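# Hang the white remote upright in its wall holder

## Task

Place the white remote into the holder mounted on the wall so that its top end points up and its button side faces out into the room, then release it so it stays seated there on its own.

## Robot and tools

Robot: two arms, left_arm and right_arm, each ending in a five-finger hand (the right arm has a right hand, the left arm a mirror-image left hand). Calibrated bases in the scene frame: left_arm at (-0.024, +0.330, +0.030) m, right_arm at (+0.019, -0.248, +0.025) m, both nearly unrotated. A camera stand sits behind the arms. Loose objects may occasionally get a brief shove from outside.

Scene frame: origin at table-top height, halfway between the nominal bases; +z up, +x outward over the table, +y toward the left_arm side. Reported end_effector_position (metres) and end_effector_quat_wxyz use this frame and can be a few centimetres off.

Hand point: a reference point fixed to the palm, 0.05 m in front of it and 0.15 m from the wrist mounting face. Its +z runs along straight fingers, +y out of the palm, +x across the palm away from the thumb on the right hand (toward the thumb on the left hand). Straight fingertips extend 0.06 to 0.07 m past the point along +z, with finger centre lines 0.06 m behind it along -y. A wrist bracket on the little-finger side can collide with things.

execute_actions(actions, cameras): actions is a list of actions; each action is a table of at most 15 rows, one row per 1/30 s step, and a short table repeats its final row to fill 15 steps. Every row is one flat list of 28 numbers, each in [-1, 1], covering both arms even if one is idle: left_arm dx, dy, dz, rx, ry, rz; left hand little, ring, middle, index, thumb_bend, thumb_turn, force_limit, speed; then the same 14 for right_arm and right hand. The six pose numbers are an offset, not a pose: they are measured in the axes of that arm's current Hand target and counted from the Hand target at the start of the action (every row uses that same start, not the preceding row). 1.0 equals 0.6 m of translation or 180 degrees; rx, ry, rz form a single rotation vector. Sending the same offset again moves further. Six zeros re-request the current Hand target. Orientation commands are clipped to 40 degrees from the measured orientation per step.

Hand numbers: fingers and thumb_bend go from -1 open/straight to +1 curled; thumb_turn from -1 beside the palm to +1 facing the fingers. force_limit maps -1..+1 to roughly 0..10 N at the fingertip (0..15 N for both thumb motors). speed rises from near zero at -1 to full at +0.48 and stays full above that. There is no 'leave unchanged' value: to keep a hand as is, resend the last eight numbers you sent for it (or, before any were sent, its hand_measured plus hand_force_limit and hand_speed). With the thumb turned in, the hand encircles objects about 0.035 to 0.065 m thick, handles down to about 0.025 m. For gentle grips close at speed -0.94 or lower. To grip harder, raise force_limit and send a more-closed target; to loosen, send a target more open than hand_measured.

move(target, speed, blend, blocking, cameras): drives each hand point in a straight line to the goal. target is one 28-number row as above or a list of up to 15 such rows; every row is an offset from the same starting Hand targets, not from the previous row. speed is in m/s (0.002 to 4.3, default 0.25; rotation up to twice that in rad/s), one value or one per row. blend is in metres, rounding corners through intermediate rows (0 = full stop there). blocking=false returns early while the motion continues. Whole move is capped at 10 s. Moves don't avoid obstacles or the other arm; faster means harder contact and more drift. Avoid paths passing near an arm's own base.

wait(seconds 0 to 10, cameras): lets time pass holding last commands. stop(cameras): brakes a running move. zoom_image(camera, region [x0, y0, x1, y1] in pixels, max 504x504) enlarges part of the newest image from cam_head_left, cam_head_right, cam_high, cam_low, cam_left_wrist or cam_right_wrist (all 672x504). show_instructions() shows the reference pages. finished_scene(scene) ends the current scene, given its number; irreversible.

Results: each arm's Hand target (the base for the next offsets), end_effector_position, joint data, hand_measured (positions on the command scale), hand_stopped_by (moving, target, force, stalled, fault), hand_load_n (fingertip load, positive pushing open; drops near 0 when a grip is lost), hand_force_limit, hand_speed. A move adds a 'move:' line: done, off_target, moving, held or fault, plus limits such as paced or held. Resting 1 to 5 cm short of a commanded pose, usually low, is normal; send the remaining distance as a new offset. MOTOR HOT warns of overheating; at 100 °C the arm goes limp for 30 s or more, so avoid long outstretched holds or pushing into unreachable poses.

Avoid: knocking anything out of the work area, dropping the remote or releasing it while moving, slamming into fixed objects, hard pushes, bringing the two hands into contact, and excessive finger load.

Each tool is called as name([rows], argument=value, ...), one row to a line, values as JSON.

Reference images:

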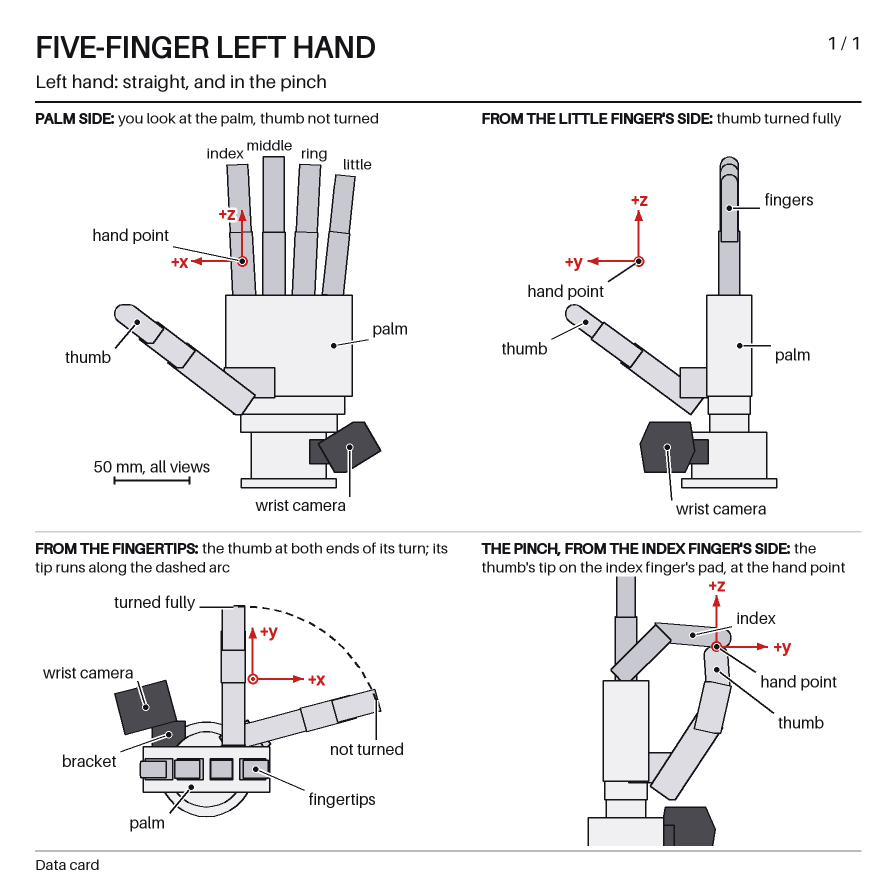

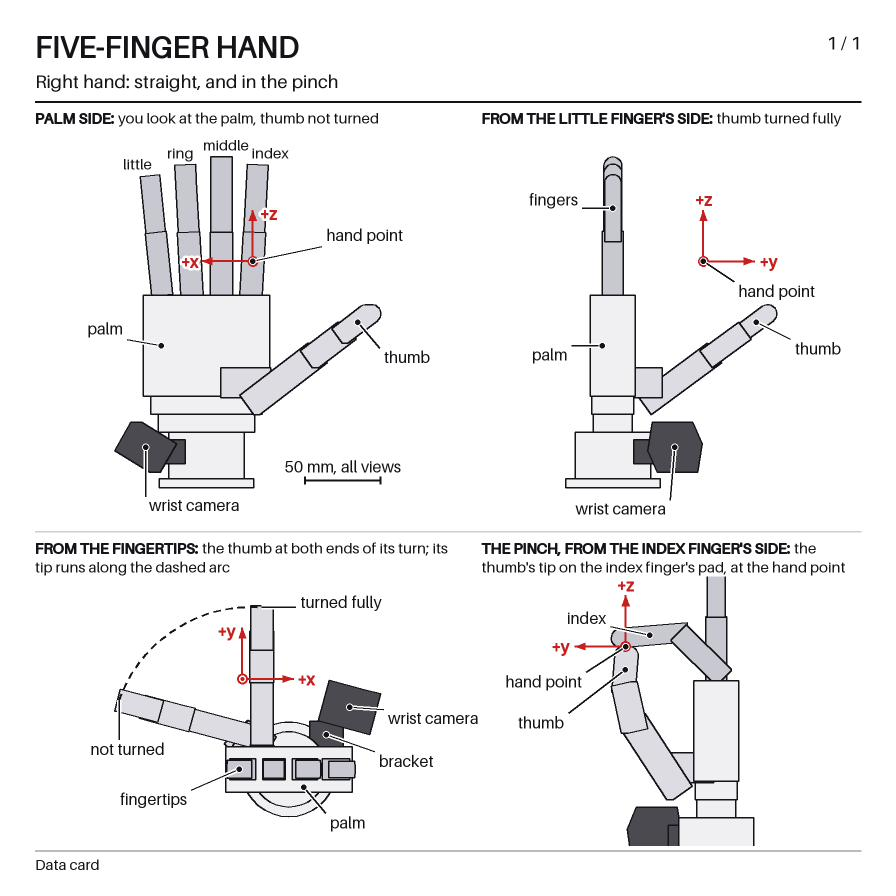

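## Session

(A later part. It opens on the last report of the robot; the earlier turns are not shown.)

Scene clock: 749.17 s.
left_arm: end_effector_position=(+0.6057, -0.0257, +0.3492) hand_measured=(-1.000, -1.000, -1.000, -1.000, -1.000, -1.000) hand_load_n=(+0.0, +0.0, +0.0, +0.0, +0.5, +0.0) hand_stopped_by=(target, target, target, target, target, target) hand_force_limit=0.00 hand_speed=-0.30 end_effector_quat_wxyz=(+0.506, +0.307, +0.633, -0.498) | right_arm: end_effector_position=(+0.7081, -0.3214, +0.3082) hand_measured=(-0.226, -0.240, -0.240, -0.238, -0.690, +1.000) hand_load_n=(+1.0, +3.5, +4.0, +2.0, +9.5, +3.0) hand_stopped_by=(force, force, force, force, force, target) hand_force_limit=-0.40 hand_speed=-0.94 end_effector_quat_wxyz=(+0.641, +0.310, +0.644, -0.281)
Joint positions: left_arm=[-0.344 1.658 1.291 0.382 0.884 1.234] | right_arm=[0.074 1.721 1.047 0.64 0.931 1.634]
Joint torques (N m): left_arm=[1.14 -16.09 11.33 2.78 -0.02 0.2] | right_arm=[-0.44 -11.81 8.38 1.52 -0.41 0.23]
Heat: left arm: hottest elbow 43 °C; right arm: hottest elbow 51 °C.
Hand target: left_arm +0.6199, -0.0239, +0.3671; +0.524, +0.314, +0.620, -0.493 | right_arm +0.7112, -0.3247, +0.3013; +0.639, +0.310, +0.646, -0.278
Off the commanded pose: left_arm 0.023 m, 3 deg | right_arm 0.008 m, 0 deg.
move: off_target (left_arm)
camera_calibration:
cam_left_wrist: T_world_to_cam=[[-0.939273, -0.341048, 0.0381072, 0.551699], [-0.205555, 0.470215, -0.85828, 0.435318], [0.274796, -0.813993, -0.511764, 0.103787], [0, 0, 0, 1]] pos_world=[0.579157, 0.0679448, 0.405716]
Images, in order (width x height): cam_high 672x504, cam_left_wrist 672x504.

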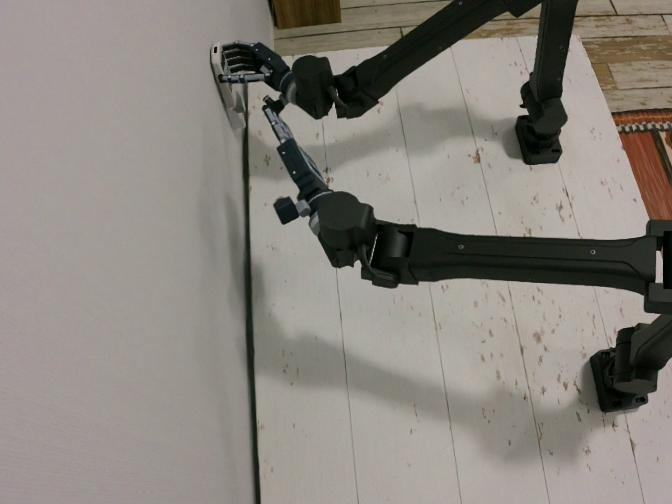

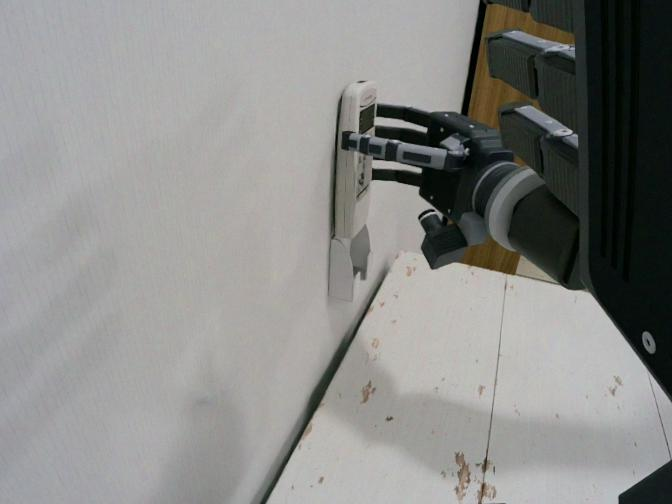

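move(target=[0,0,0,0,0,0,-1,-1,-1,-1,-1,-1,0,-0.3, -0.004,-0.007,0.0112,0.0036,0.0019,-0.0055,0.0,0.14,0.14,0.1,-0.1,1,-0.4,-0.94], speed=0.05, cameras=["cam_left_wrist","cam_high"])

zoom_image(camera="cam_left_wrist", region=[310, 180, 400, 310])

zoom_image(camera="cam_high", region=[215, 80, 255, 120])

Scene clock: 763.33 s.
left_arm: end_effector_position=(+0.6057, -0.0257, +0.3492) hand_measured=(-1.000, -1.000, -1.000, -1.000, -1.000, -1.000) hand_load_n=(+0.0, +0.0, +0.0, +0.0, +0.0, +0.0) hand_stopped_by=(target, target, target, target, target, target) hand_force_limit=0.00 hand_speed=-0.30 end_effector_quat_wxyz=(+0.506, +0.307, +0.633, -0.498) | right_arm: end_effector_position=(+0.7083, -0.3247, +0.3041) hand_measured=(-0.226, -0.240, -0.240, -0.238, -0.690, +1.000) hand_load_n=(+0.5, +3.5, +4.0, +2.0, +9.5, +3.0) hand_stopped_by=(force, force, force, force, force, target) hand_force_limit=-0.40 hand_speed=-0.94 end_effector_quat_wxyz=(+0.635, +0.308, +0.648, -0.285)
Joint positions: left_arm=[-0.344 1.658 1.291 0.382 0.884 1.234] | right_arm=[0.069 1.721 1.047 0.623 0.929 1.634]
Joint torques (N m): left_arm=[0.85 -16.09 11.3 2.78 -0.01 0.18] | right_arm=[-0.85 -12.16 9.2 1.17 -0.44 0.12]
Heat: left arm: hottest elbow 43 °C; right arm: hottest elbow 48 °C.
Hand target: left_arm +0.6199, -0.0239, +0.3671; +0.524, +0.314, +0.620, -0.493 | right_arm +0.7124, -0.3325, +0.3034; +0.633, +0.309, +0.649, -0.286
Off the commanded pose: left_arm 0.023 m, 3 deg | right_arm 0.009 m, 0 deg.
move: off_target (left_arm)
camera_calibration:
cam_left_wrist: T_world_to_cam=[[-0.939273, -0.341048, 0.0381072, 0.551699], [-0.205555, 0.470215, -0.85828, 0.435318], [0.274796, -0.813993, -0.511764, 0.103787], [0, 0, 0, 1]] pos_world=[0.579157, 0.0679448, 0.405716]
Images, in order (width x height): cam_high 672x504, cam_left_wrist 672x504.

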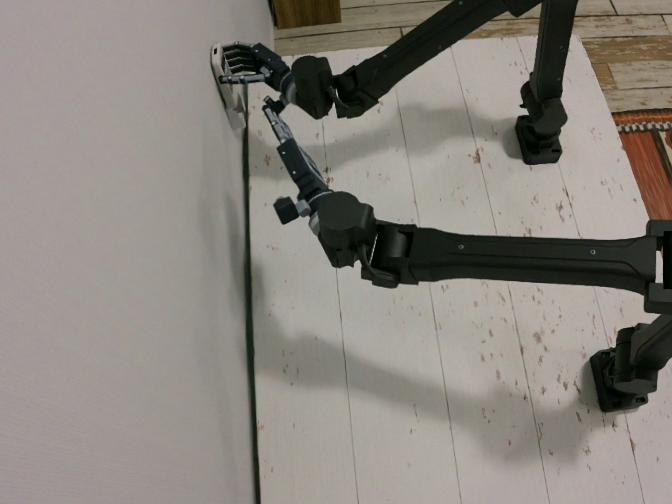

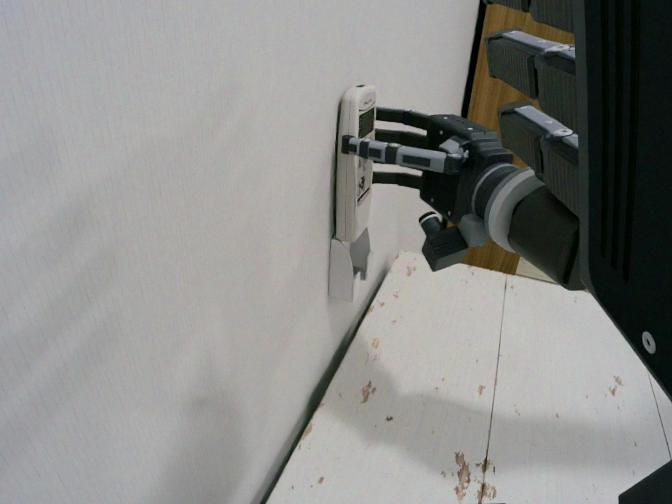

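Scaled by 3.877 from the camera's 672x504 image, which has a finer 960x720 frame.

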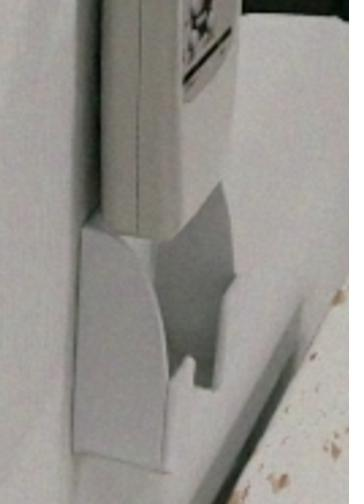

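Scaled by 12.600 from the camera's 672x504 image, which has a finer 960x720 frame.

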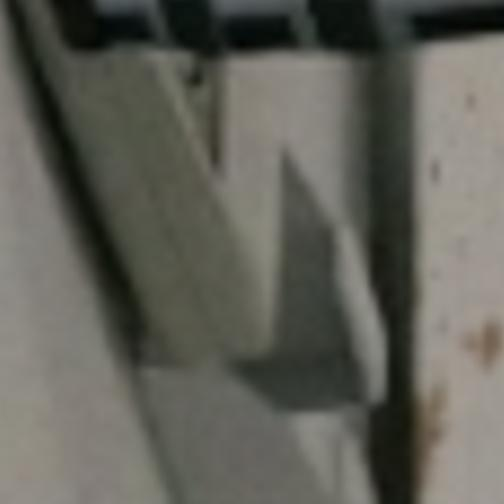

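zoom_image(camera="cam_left_wrist", region=[325, 220, 375, 270])

Scaled by 10.080 from the camera's 672x504 image, which has a finer 960x720 frame.

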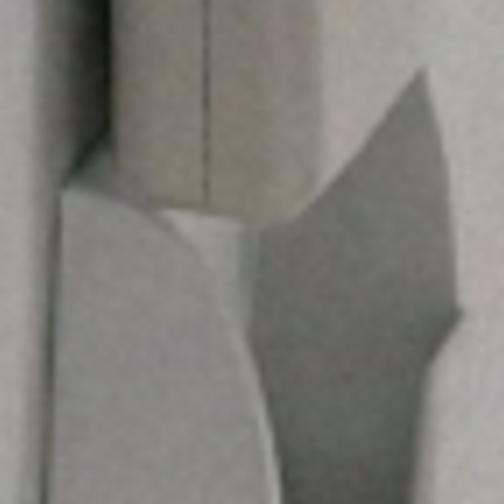

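move(target=[0,0,0,0,0,0,-1,-1,-1,-1,-1,-1,0,-0.3, 0.0166,0.0016,0.0028,0,0,0,0.0,0.14,0.14,0.1,-0.1,1,-0.4,-0.94], speed=0.05, cameras=["cam_left_wrist","cam_high"])

zoom_image(camera="cam_left_wrist", region=[325, 200, 395, 270])

zoom_image(camera="cam_high", region=[215, 80, 255, 120])

Scene clock: 779.93 s.
left_arm: end_effector_position=(+0.6057, -0.0257, +0.3492) hand_measured=(-1.000, -1.000, -1.000, -1.000, -1.000, -1.000) hand_load_n=(+0.0, +0.0, +0.0, +0.0, +0.0, +0.0) hand_stopped_by=(target, target, target, target, target, target) hand_force_limit=0.00 hand_speed=-0.30 end_effector_quat_wxyz=(+0.506, +0.307, +0.633, -0.498) | right_arm: end_effector_position=(+0.7085, -0.3251, +0.3034) hand_measured=(-0.226, -0.240, -0.240, -0.238, -0.690, +1.000) hand_load_n=(+1.0, +3.0, +3.5, +2.0, +9.5, +3.0) hand_stopped_by=(force, force, force, force, force, target) hand_force_limit=-0.40 hand_speed=-0.94 end_effector_quat_wxyz=(+0.636, +0.308, +0.648, -0.285)
Joint positions: left_arm=[-0.344 1.658 1.291 0.382 0.884 1.234] | right_arm=[0.068 1.724 1.047 0.627 0.93 1.634]
Joint torques (N m): left_arm=[0.85 -16.09 11.3 2.74 -0.03 0.19] | right_arm=[-0.91 -10.7 8.84 2.02 -0.49 0.11]
Heat: left arm: hottest elbow 43 °C; right arm: hottest elbow 47 °C.
Hand target: left_arm +0.6199, -0.0239, +0.3671; +0.524, +0.314, +0.620, -0.493 | right_arm +0.7142, -0.3327, +0.2932; +0.633, +0.309, +0.649, -0.286
Off the commanded pose: left_arm 0.023 m, 3 deg | right_arm 0.014 m, 0 deg.
move: off_target (left_arm, right_arm)
camera_calibration:
cam_left_wrist: T_world_to_cam=[[-0.939273, -0.341048, 0.0381072, 0.551699], [-0.205555, 0.470215, -0.85828, 0.435318], [0.274796, -0.813993, -0.511764, 0.103787], [0, 0, 0, 1]] pos_world=[0.579157, 0.0679448, 0.405716]
Images, in order (width x height): cam_high 672x504, cam_left_wrist 672x504.

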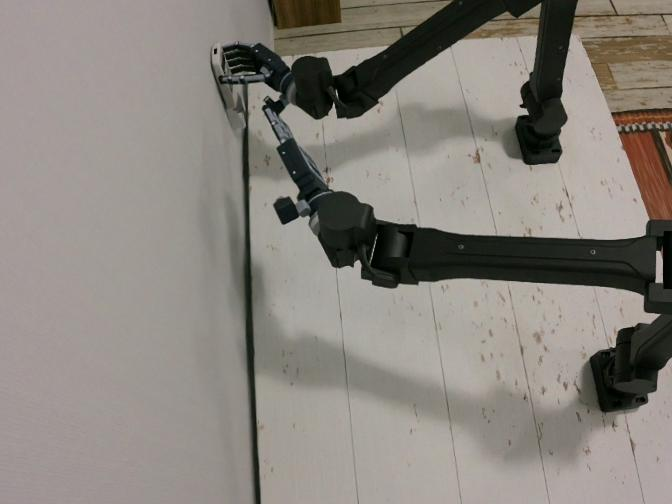

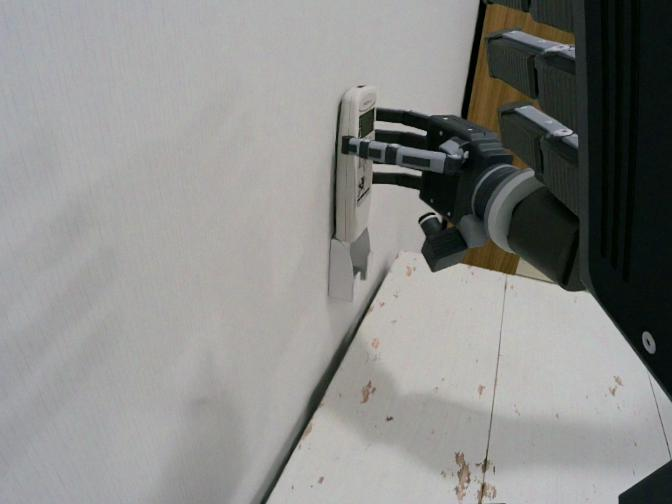

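Scaled by 7.200 from the camera's 672x504 image, which has a finer 960x720 frame.

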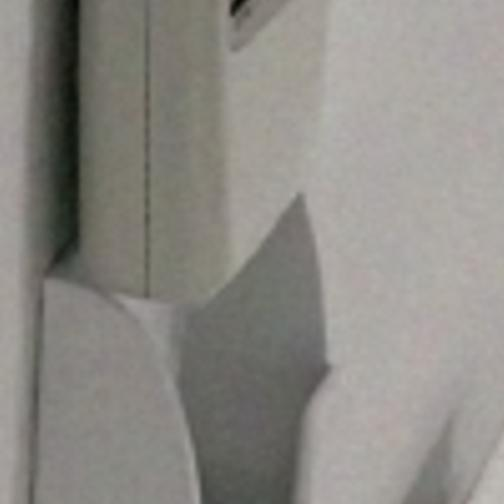

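Scaled by 12.600 from the camera's 672x504 image, which has a finer 960x720 frame.

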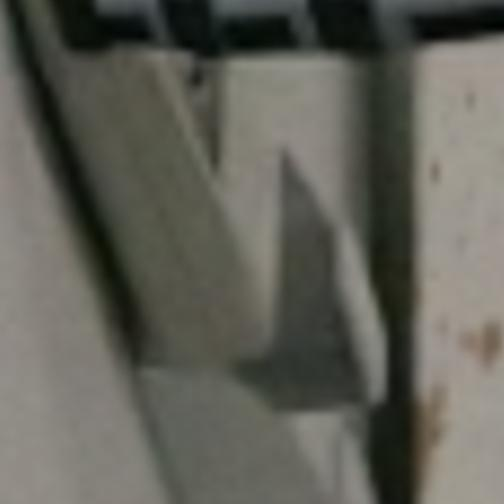

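move(target=[0,0,0,0,0,0,-1,-1,-1,-1,-1,-1,0,-0.3, -0.029,-0.0103,0.0117,0,0,0,0.0,0.14,0.14,0.1,-0.1,1,-0.4,-0.94], speed=0.05, cameras=["cam_left_wrist","cam_high"])

zoom_image(camera="cam_left_wrist", region=[325, 200, 395, 270])

zoom_image(camera="cam_high", region=[215, 80, 255, 120])

Scene clock: 795.23 s.
left_arm: end_effector_position=(+0.6057, -0.0257, +0.3492) hand_measured=(-1.000, -1.000, -1.000, -1.000, -1.000, -1.000) hand_load_n=(+0.0, +0.0, +0.0, -0.5, +0.0, +0.0) hand_stopped_by=(target, target, target, target, target, target) hand_force_limit=0.00 hand_speed=-0.30 end_effector_quat_wxyz=(+0.506, +0.307, +0.633, -0.498) | right_arm: end_effector_position=(+0.7087, -0.3259, +0.3040) hand_measured=(-0.226, -0.240, -0.240, -0.238, -0.690, +1.000) hand_load_n=(+0.5, +3.0, +2.5, +1.5, +10.0, +2.5) hand_stopped_by=(force, force, force, force, force, target) hand_force_limit=-0.40 hand_speed=-0.94 end_effector_quat_wxyz=(+0.634, +0.305, +0.652, -0.284)
Joint positions: left_arm=[-0.344 1.658 1.291 0.382 0.884 1.234] | right_arm=[0.065 1.716 1.047 0.61 0.918 1.635]
Joint torques (N m): left_arm=[0.91 -16.09 11.34 2.85 -0.01 0.19] | right_arm=[-2.49 -12.57 10.06 1.01 -0.72 0.06]
Heat: left arm: hottest elbow 43 °C; right arm: hottest elbow 45 °C.
Hand target: left_arm +0.6199, -0.0239, +0.3671; +0.524, +0.314, +0.620, -0.493 | right_arm +0.7141, -0.3428, +0.3104; +0.633, +0.309, +0.649, -0.287
Off the commanded pose: left_arm 0.023 m, 3 deg | right_arm 0.019 m, 1 deg.
move: off_target (left_arm, right_arm)
camera_calibration:
cam_left_wrist: T_world_to_cam=[[-0.939273, -0.341048, 0.0381072, 0.551699], [-0.205555, 0.470215, -0.85828, 0.435318], [0.274796, -0.813993, -0.511764, 0.103787], [0, 0, 0, 1]] pos_world=[0.579157, 0.0679448, 0.405716]
Images, in order (width x height): cam_high 672x504, cam_left_wrist 672x504.

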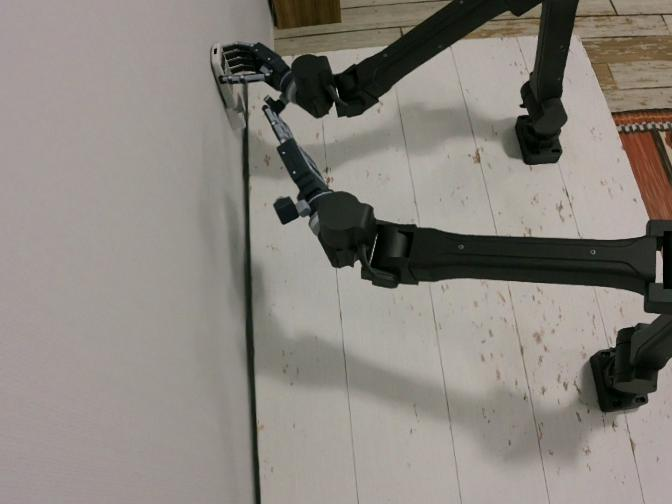

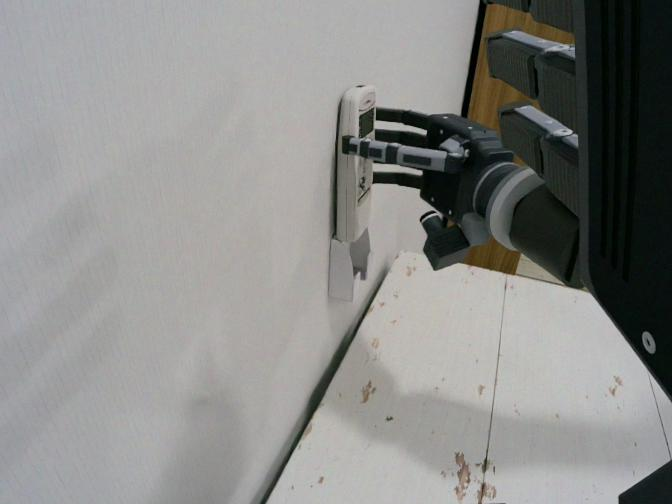

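Scaled by 7.200 from the camera's 672x504 image, which has a finer 960x720 frame.

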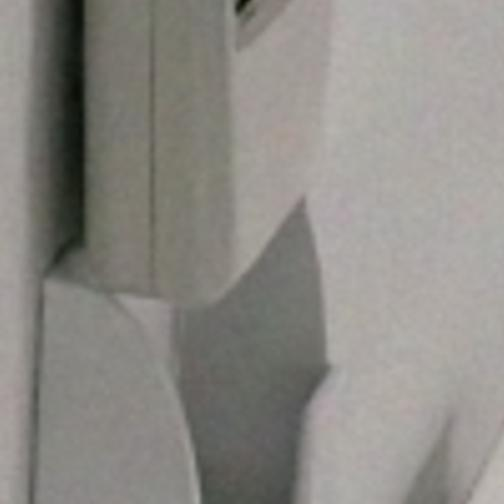

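Scaled by 12.600 from the camera's 672x504 image, which has a finer 960x720 frame.

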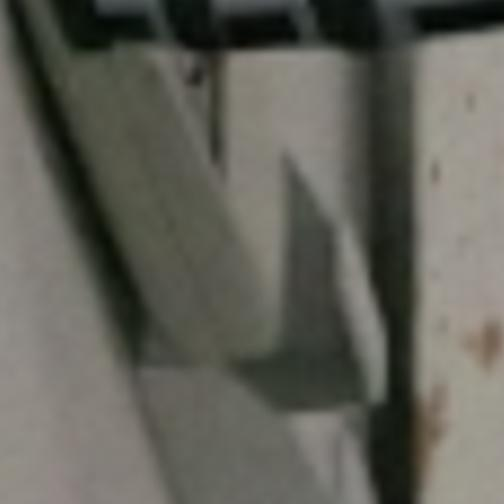

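move(target=[0,0,0,0,0,0,-1,-1,-1,-1,-1,-1,0,-0.3,-0.024,-0.0077,0.014,0,0,0,0.0,0.14,0.14,0.1,-0.1,1,-0.4,-0.94], speed=0.05, cameras=["cam_left_wrist","cam_high"])

Scene clock: 813.20 s.
left_arm: end_effector_position=(+0.6057, -0.0257, +0.3492) hand_measured=(-1.000, -1.000, -1.000, -1.000, -1.000, -1.000) hand_load_n=(+0.0, +0.0, +0.0, +0.0, +0.0, +0.0) hand_stopped_by=(target, target, target, target, target, target) hand_force_limit=0.00 hand_speed=-0.30 end_effector_quat_wxyz=(+0.506, +0.307, +0.633, -0.498) | right_arm: end_effector_position=(+0.7088, -0.3268, +0.3051) hand_measured=(-0.226, -0.240, -0.240, -0.238, -0.690, +1.000) hand_load_n=(+0.5, +2.5, +1.5, +1.0, +11.0, +2.5) hand_stopped_by=(force, force, force, force, force, target) hand_force_limit=-0.40 hand_speed=-0.94 end_effector_quat_wxyz=(+0.628, +0.297, +0.662, -0.282)
Joint positions: left_arm=[-0.344 1.658 1.291 0.382 0.884 1.234] | right_arm=[0.058 1.7 1.047 0.569 0.896 1.635]
Joint torques (N m): left_arm=[0.91 -16.21 11.36 2.86 -0.02 0.2] | right_arm=[-3.31 -12.28 11.34 1.37 -0.57 0.07]
Heat: left arm: hottest elbow 43 °C; right arm: hottest elbow 45 °C.
Hand target: left_arm +0.6199, -0.0239, +0.3671; +0.524, +0.314, +0.620, -0.493 | right_arm +0.7161, -0.3528, +0.3244; +0.633, +0.309, +0.649, -0.287
Off the commanded pose: left_arm 0.023 m, 3 deg | right_arm 0.033 m, 2 deg.
move: off_target (left_arm, right_arm)
camera_calibration:
cam_left_wrist: T_world_to_cam=[[-0.939273, -0.341048, 0.0381072, 0.551699], [-0.205555, 0.470215, -0.85828, 0.435318], [0.274796, -0.813993, -0.511764, 0.103787], [0, 0, 0, 1]] pos_world=[0.579157, 0.0679448, 0.405716]
Images, in order (width x height): cam_high 672x504, cam_left_wrist 672x504.

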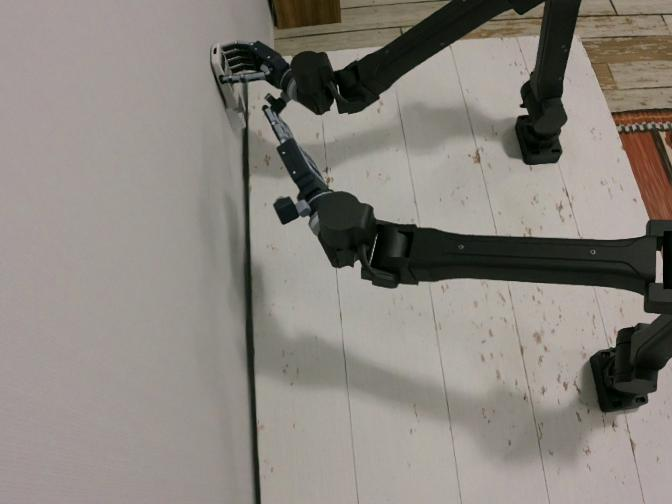

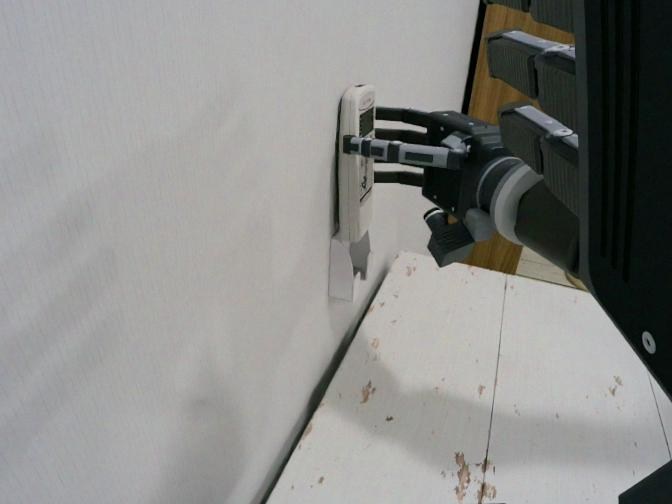

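move(target=[0,0,0,0,0,0,-1,-1,-1,-1,-1,-1,0,-0.3,-0.0335,-0.0025,0.0027,0,0,0,0.0,0.14,0.14,0.1,-0.1,1,-0.4,-0.94], speed=0.05, cameras=["cam_left_wrist","cam_high"])

zoom_image(camera="cam_left_wrist", region=[310, 180, 400, 310])

zoom_image(camera="cam_high", region=[205, 30, 265, 130])

Scene clock: 818.90 s.
left_arm: end_effector_position=(+0.6057, -0.0257, +0.3492) hand_measured=(-1.000, -1.000, -1.000, -1.000, -1.000, -1.000) hand_load_n=(+0.0, +0.0, +0.0, +0.0, +0.0, +0.0) hand_stopped_by=(target, target, target, target, target, target) hand_force_limit=0.00 hand_speed=-0.30 end_effector_quat_wxyz=(+0.506, +0.307, +0.633, -0.498) | right_arm: end_effector_position=(+0.7052, -0.3512, +0.3023) hand_measured=(-0.226, -0.240, -0.240, -0.238, -0.690, +1.000) hand_load_n=(+1.0, +4.0, +4.0, +2.0, +9.5, +2.5) hand_stopped_by=(force, force, force, force, force, target) hand_force_limit=-0.40 hand_speed=-0.94 end_effector_quat_wxyz=(+0.611, +0.297, +0.672, -0.295)
Joint positions: left_arm=[-0.344 1.658 1.291 0.382 0.884 1.234] | right_arm=[0.017 1.681 1.047 0.51 0.875 1.634]
Joint torques (N m): left_arm=[1.03 -16.09 11.32 2.73 -0.02 0.2] | right_arm=[-0.26 -13.51 13.27 1.57 -0.03 0.06]
Heat: left arm: hottest elbow 43 °C; right arm: hottest elbow 45 °C.
Hand target: left_arm +0.6199, -0.0239, +0.3671; +0.524, +0.314, +0.620, -0.493 | right_arm +0.7162, -0.3556, +0.3444; +0.633, +0.309, +0.649, -0.286
Off the commanded pose: left_arm 0.023 m, 3 deg | right_arm 0.044 m, 4 deg.
move: off_target (left_arm, right_arm)
camera_calibration:
cam_left_wrist: T_world_to_cam=[[-0.939273, -0.341048, 0.0381072, 0.551699], [-0.205555, 0.470215, -0.85828, 0.435318], [0.274796, -0.813993, -0.511764, 0.103787], [0, 0, 0, 1]] pos_world=[0.579157, 0.0679448, 0.405716]
Images, in order (width x height): cam_high 672x504, cam_left_wrist 672x504.

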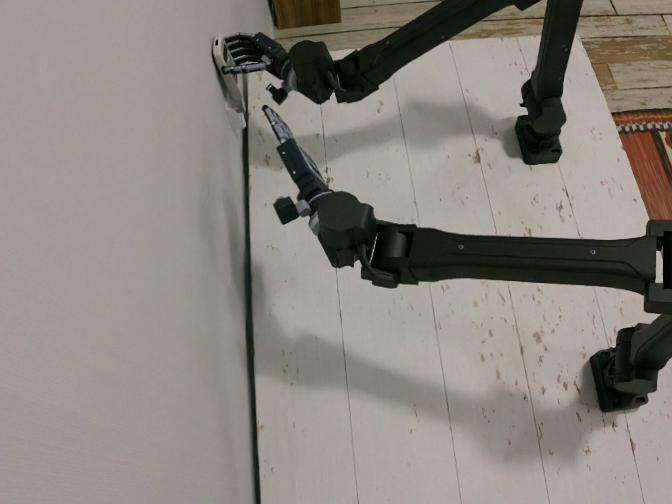

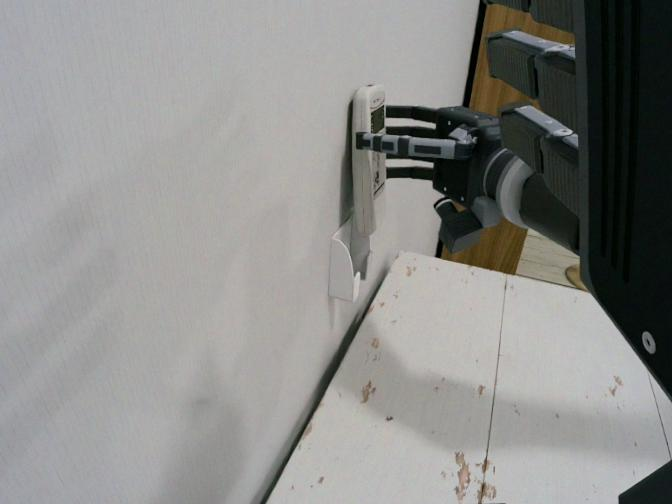

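Scaled by 3.877 from the camera's 672x504 image, which has a finer 960x720 frame.

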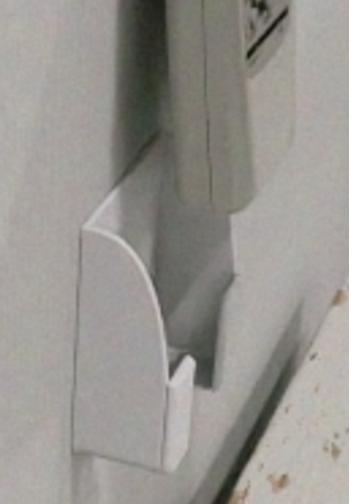

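Scaled by 5.040 from the camera's 672x504 image, which has a finer 960x720 frame.

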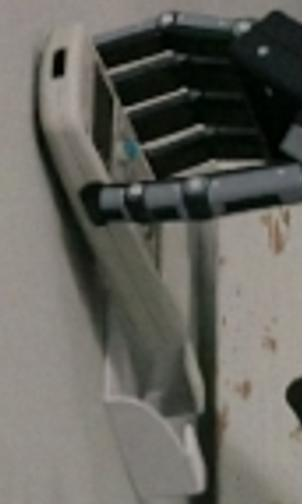

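move(target=[0,0,0,0,0,0,-1,-1,-1,-1,-1,-1,0,-0.3,-0.0186,0.024,-0.0286,0,0,0,0.0,0.14,0.14,0.1,-0.1,1,-0.4,-0.94], speed=0.05, cameras=["cam_left_wrist","cam_high"])

zoom_image(camera="cam_left_wrist", region=[310, 180, 400, 310])

zoom_image(camera="cam_high", region=[205, 30, 265, 130])

Scene clock: 834.00 s.
left_arm: end_effector_position=(+0.6057, -0.0257, +0.3492) hand_measured=(-1.000, -1.000, -1.000, -1.000, -1.000, -1.000) hand_load_n=(+0.0, +0.0, +0.0, +0.0, +0.0, +0.0) hand_stopped_by=(target, target, target, target, target, target) hand_force_limit=0.00 hand_speed=-0.30 end_effector_quat_wxyz=(+0.506, +0.307, +0.633, -0.498) | right_arm: end_effector_position=(+0.7027, -0.3407, +0.2981) hand_measured=(-0.226, -0.240, -0.240, -0.238, -0.690, +1.000) hand_load_n=(+1.0, +3.5, +4.0, +2.0, +10.0, +2.5) hand_stopped_by=(force, force, force, force, force, target) hand_force_limit=-0.40 hand_speed=-0.94 end_effector_quat_wxyz=(+0.600, +0.295, +0.678, -0.305)
Joint positions: left_arm=[-0.344 1.658 1.291 0.382 0.884 1.234] | right_arm=[0.042 1.676 1.047 0.475 0.914 1.634]
Joint torques (N m): left_arm=[0.85 -16.26 11.3 2.84 -0.03 0.2] | right_arm=[0.91 -14.56 14.27 1.7 0.09 0.13]
Heat: left arm: hottest elbow 43 °C; right arm: hottest elbow 45 °C.
Hand target: left_arm +0.6199, -0.0239, +0.3671; +0.524, +0.314, +0.620, -0.493 | right_arm +0.7162, -0.3336, +0.3563; +0.633, +0.308, +0.649, -0.286
Off the commanded pose: left_arm 0.023 m, 3 deg | right_arm 0.060 m, 6 deg.
move: off_target (left_arm, right_arm)
camera_calibration:
cam_left_wrist: T_world_to_cam=[[-0.939273, -0.341048, 0.0381072, 0.551699], [-0.205555, 0.470215, -0.85828, 0.435318], [0.274796, -0.813993, -0.511764, 0.103787], [0, 0, 0, 1]] pos_world=[0.579157, 0.0679448, 0.405716]
Images, in order (width x height): cam_high 672x504, cam_left_wrist 672x504.

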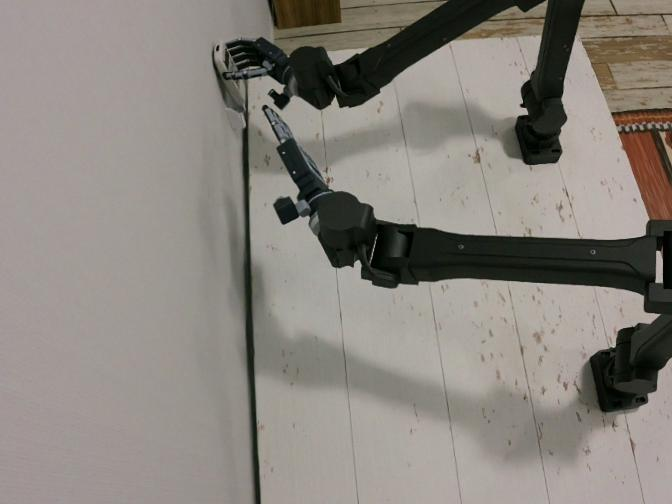

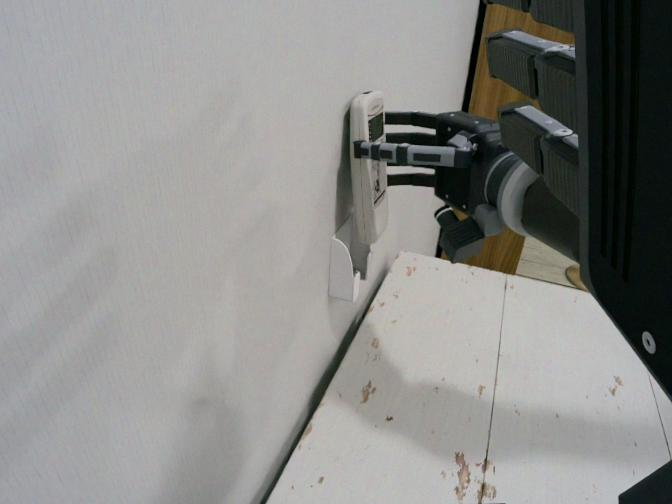

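Scaled by 3.877 from the camera's 672x504 image, which has a finer 960x720 frame.

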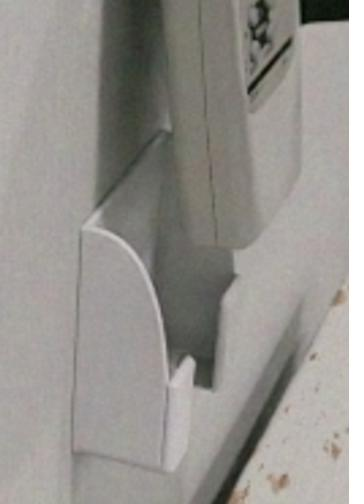

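Scaled by 5.040 from the camera's 672x504 image, which has a finer 960x720 frame.

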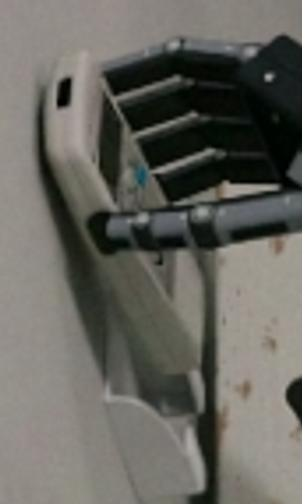

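move(target=[0,0,0,0,0,0,-1,-1,-1,-1,-1,-1,0,-0.3,-0.05,0.001,-0.0017,0,0,0,0.0,0.14,0.14,0.1,-0.1,1,-0.4,-0.94], speed=0.05, cameras=["cam_left_wrist","cam_high"])

zoom_image(camera="cam_left_wrist", region=[310, 180, 400, 310])

Scene clock: 844.33 s.
left_arm: end_effector_position=(+0.6057, -0.0257, +0.3492) hand_measured=(-1.000, -1.000, -1.000, -1.000, -1.000, -1.000) hand_load_n=(+0.0, +0.0, +0.0, +0.0, +0.0, +0.0) hand_stopped_by=(target, target, target, target, target, target) hand_force_limit=0.00 hand_speed=-0.30 end_effector_quat_wxyz=(+0.506, +0.307, +0.633, -0.498) | right_arm: end_effector_position=(+0.7054, -0.3407, +0.3298) hand_measured=(-0.226, -0.240, -0.240, -0.238, -0.690, +1.000) hand_load_n=(+1.0, +3.5, +4.0, +2.0, +9.5, +2.5) hand_stopped_by=(force, force, force, force, force, target) hand_force_limit=-0.40 hand_speed=-0.94 end_effector_quat_wxyz=(+0.602, +0.296, +0.676, -0.304)
Joint positions: left_arm=[-0.344 1.658 1.291 0.382 0.884 1.234] | right_arm=[0.042 1.636 1.091 0.396 0.914 1.634]
Joint torques (N m): left_arm=[0.62 -16.03 11.36 2.77 -0.01 0.22] | right_arm=[0.97 -14.56 14.45 1.74 0.09 0.13]
Heat: left arm: hottest elbow 43 °C; right arm: hottest elbow 46 °C.
Hand target: left_arm +0.6199, -0.0239, +0.3671; +0.524, +0.314, +0.620, -0.493 | right_arm +0.7161, -0.3336, +0.3864; +0.633, +0.308, +0.649, -0.286
Off the commanded pose: left_arm 0.023 m, 3 deg | right_arm 0.058 m, 5 deg.
move: off_target (left_arm, right_arm)
camera_calibration:
cam_left_wrist: T_world_to_cam=[[-0.939273, -0.341048, 0.0381072, 0.551699], [-0.205555, 0.470215, -0.85828, 0.435318], [0.274796, -0.813993, -0.511764, 0.103787], [0, 0, 0, 1]] pos_world=[0.579157, 0.0679448, 0.405716]
Images, in order (width x height): cam_high 672x504, cam_left_wrist 672x504.

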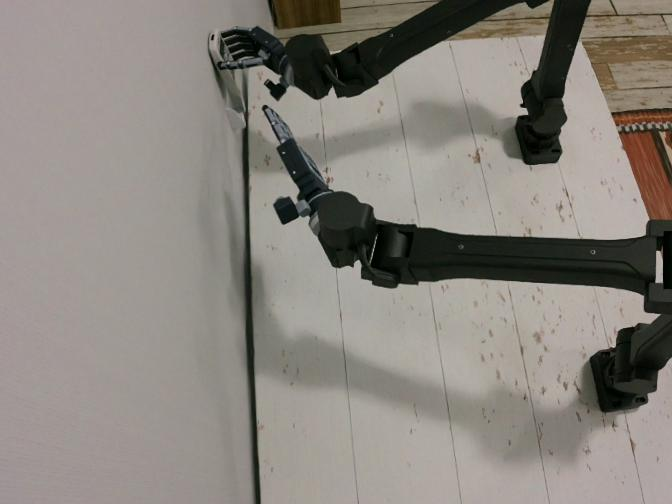

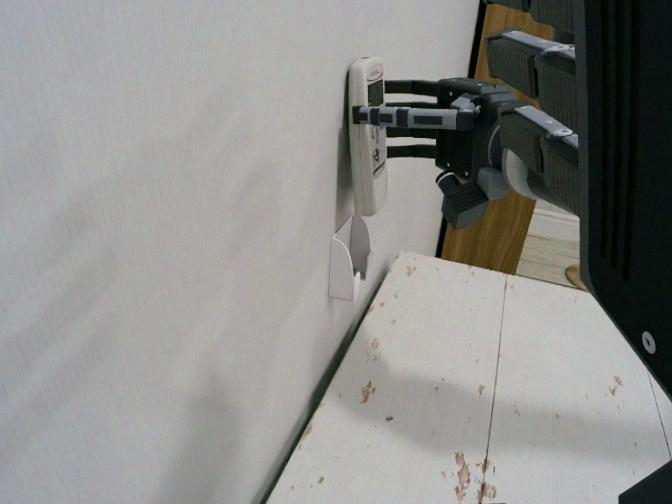

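Scaled by 3.877 from the camera's 672x504 image, which has a finer 960x720 frame.

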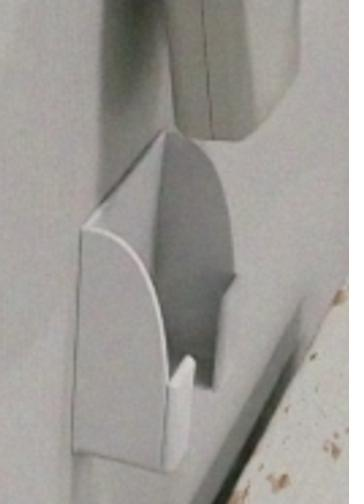

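move(target=[0,0,0,0,0,0,-1,-1,-1,-1,-1,-1,0,-0.3,0.0697,0.0075,-0.0133,0,0,0,0.0,0.14,0.14,0.1,-0.1,1,-0.4,-0.94], speed=0.05, cameras=["cam_left_wrist","cam_high"])

zoom_image(camera="cam_left_wrist", region=[310, 180, 400, 310])

Scene clock: 859.37 s.
left_arm: end_effector_position=(+0.6057, -0.0257, +0.3492) hand_measured=(-1.000, -1.000, -1.000, -1.000, -1.000, -1.000) hand_load_n=(+0.0, +0.0, +0.0, +0.0, +0.0, +0.0) hand_stopped_by=(target, target, target, target, target, target) hand_force_limit=0.00 hand_speed=-0.30 end_effector_quat_wxyz=(+0.506, +0.307, +0.633, -0.498) | right_arm: end_effector_position=(+0.7086, -0.3339, +0.3302) hand_measured=(-0.226, -0.240, -0.240, -0.238, -0.690, +1.000) hand_load_n=(+1.0, +3.5, +4.0, +2.0, +9.5, +2.0) hand_stopped_by=(force, force, force, force, force, target) hand_force_limit=-0.40 hand_speed=-0.94 end_effector_quat_wxyz=(+0.617, +0.307, +0.660, -0.300)
Joint positions: left_arm=[-0.344 1.658 1.291 0.382 0.884 1.234] | right_arm=[0.058 1.664 1.091 0.474 0.939 1.634]
Joint torques (N m): left_arm=[0.79 -16.21 11.28 2.82 -0.01 0.21] | right_arm=[1.49 -12.4 10.29 2.71 -0.11 0.14]
Heat: left arm: hottest elbow 43 °C; right arm: hottest elbow 50 °C.
Hand target: left_arm +0.6199, -0.0239, +0.3671; +0.524, +0.314, +0.620, -0.493 | right_arm +0.7141, -0.3231, +0.3449; +0.633, +0.309, +0.649, -0.286
Off the commanded pose: left_arm 0.023 m, 3 deg | right_arm 0.019 m, 3 deg.
move: off_target (left_arm, right_arm)
camera_calibration:
cam_left_wrist: T_world_to_cam=[[-0.939273, -0.341048, 0.0381072, 0.551699], [-0.205555, 0.470215, -0.85828, 0.435318], [0.274796, -0.813993, -0.511764, 0.103787], [0, 0, 0, 1]] pos_world=[0.579157, 0.0679448, 0.405716]
Images, in order (width x height): cam_high 672x504, cam_left_wrist 672x504.

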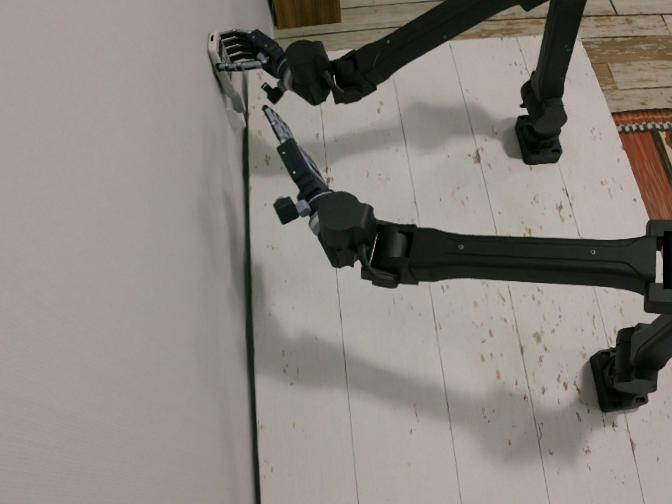

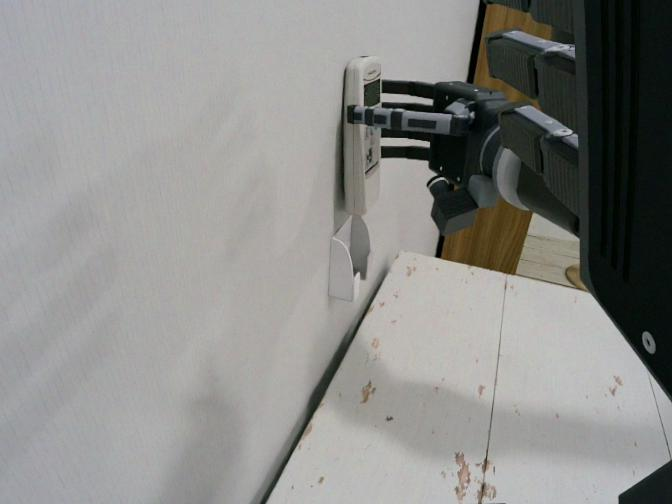

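Scaled by 3.877 from the camera's 672x504 image, which has a finer 960x720 frame.

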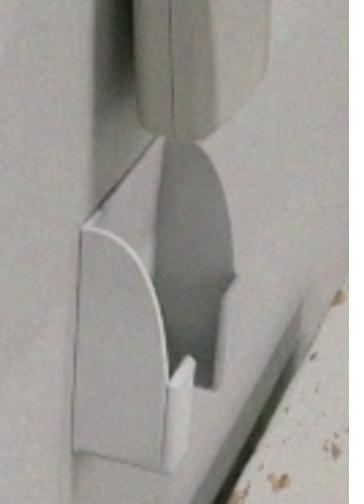

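move(target=[0,0,0,0,0,0,-1,-1,-1,-1,-1,-1,0,-0.3,0.0335,0.0028,-0.0003,0,0,0,0.0,0.14,0.14,0.1,-0.1,1,-0.4,-0.94], speed=0.05, cameras=["cam_left_wrist","cam_high"])

zoom_image(camera="cam_left_wrist", region=[310, 180, 400, 310])

zoom_image(camera="cam_high", region=[205, 30, 265, 130])

Scene clock: 865.47 s.
left_arm: end_effector_position=(+0.6057, -0.0257, +0.3492) hand_measured=(-1.000, -1.000, -1.000, -1.000, -1.000, -1.000) hand_load_n=(+0.0, +0.0, +0.0, +0.0, +0.0, +0.0) hand_stopped_by=(target, target, target, target, target, target) hand_force_limit=0.00 hand_speed=-0.30 end_effector_quat_wxyz=(+0.506, +0.307, +0.633, -0.498) | right_arm: end_effector_position=(+0.7087, -0.3335, +0.3286) hand_measured=(-0.226, -0.240, -0.240, -0.238, -0.690, +1.000) hand_load_n=(+0.5, +3.5, +4.0, +2.5, +9.0, +2.5) hand_stopped_by=(force, force, force, force, force, target) hand_force_limit=-0.40 hand_speed=-0.94 end_effector_quat_wxyz=(+0.627, +0.315, +0.648, -0.296)
Joint positions: left_arm=[-0.344 1.658 1.291 0.382 0.884 1.234] | right_arm=[0.061 1.683 1.084 0.534 0.949 1.634]
Joint torques (N m): left_arm=[0.85 -16.09 11.29 2.81 -0.01 0.2] | right_arm=[1.61 -10.87 9.1 2.35 -0.38 0.14]
Heat: left arm: hottest elbow 43 °C; right arm: hottest elbow 49 °C.
Hand target: left_arm +0.6199, -0.0239, +0.3671; +0.524, +0.314, +0.620, -0.493 | right_arm +0.7152, -0.3212, +0.3249; +0.633, +0.309, +0.649, -0.287
Off the commanded pose: left_arm 0.023 m, 3 deg | right_arm 0.014 m, 2 deg.
move: off_target (left_arm, right_arm)
camera_calibration:
cam_left_wrist: T_world_to_cam=[[-0.939273, -0.341048, 0.0381072, 0.551699], [-0.205555, 0.470215, -0.85828, 0.435318], [0.274796, -0.813993, -0.511764, 0.103787], [0, 0, 0, 1]] pos_world=[0.579157, 0.0679448, 0.405716]
Images, in order (width x height): cam_high 672x504, cam_left_wrist 672x504.

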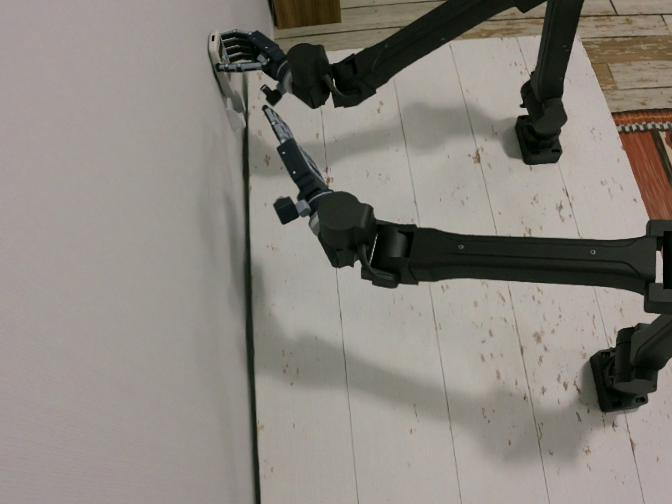

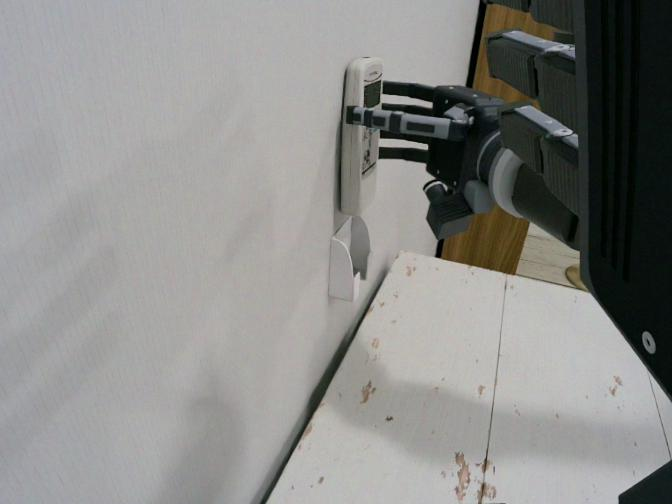

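Scaled by 3.877 from the camera's 672x504 image, which has a finer 960x720 frame.

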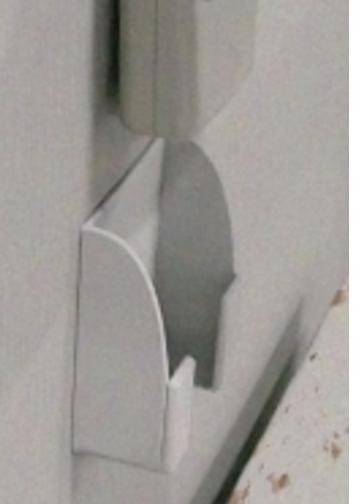

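Scaled by 5.040 from the camera's 672x504 image, which has a finer 960x720 frame.

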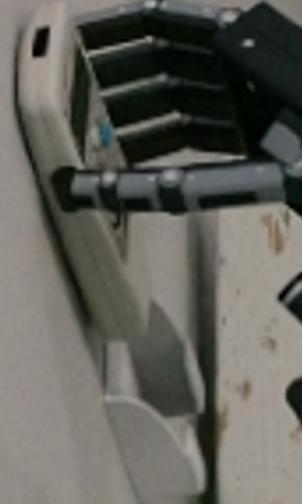

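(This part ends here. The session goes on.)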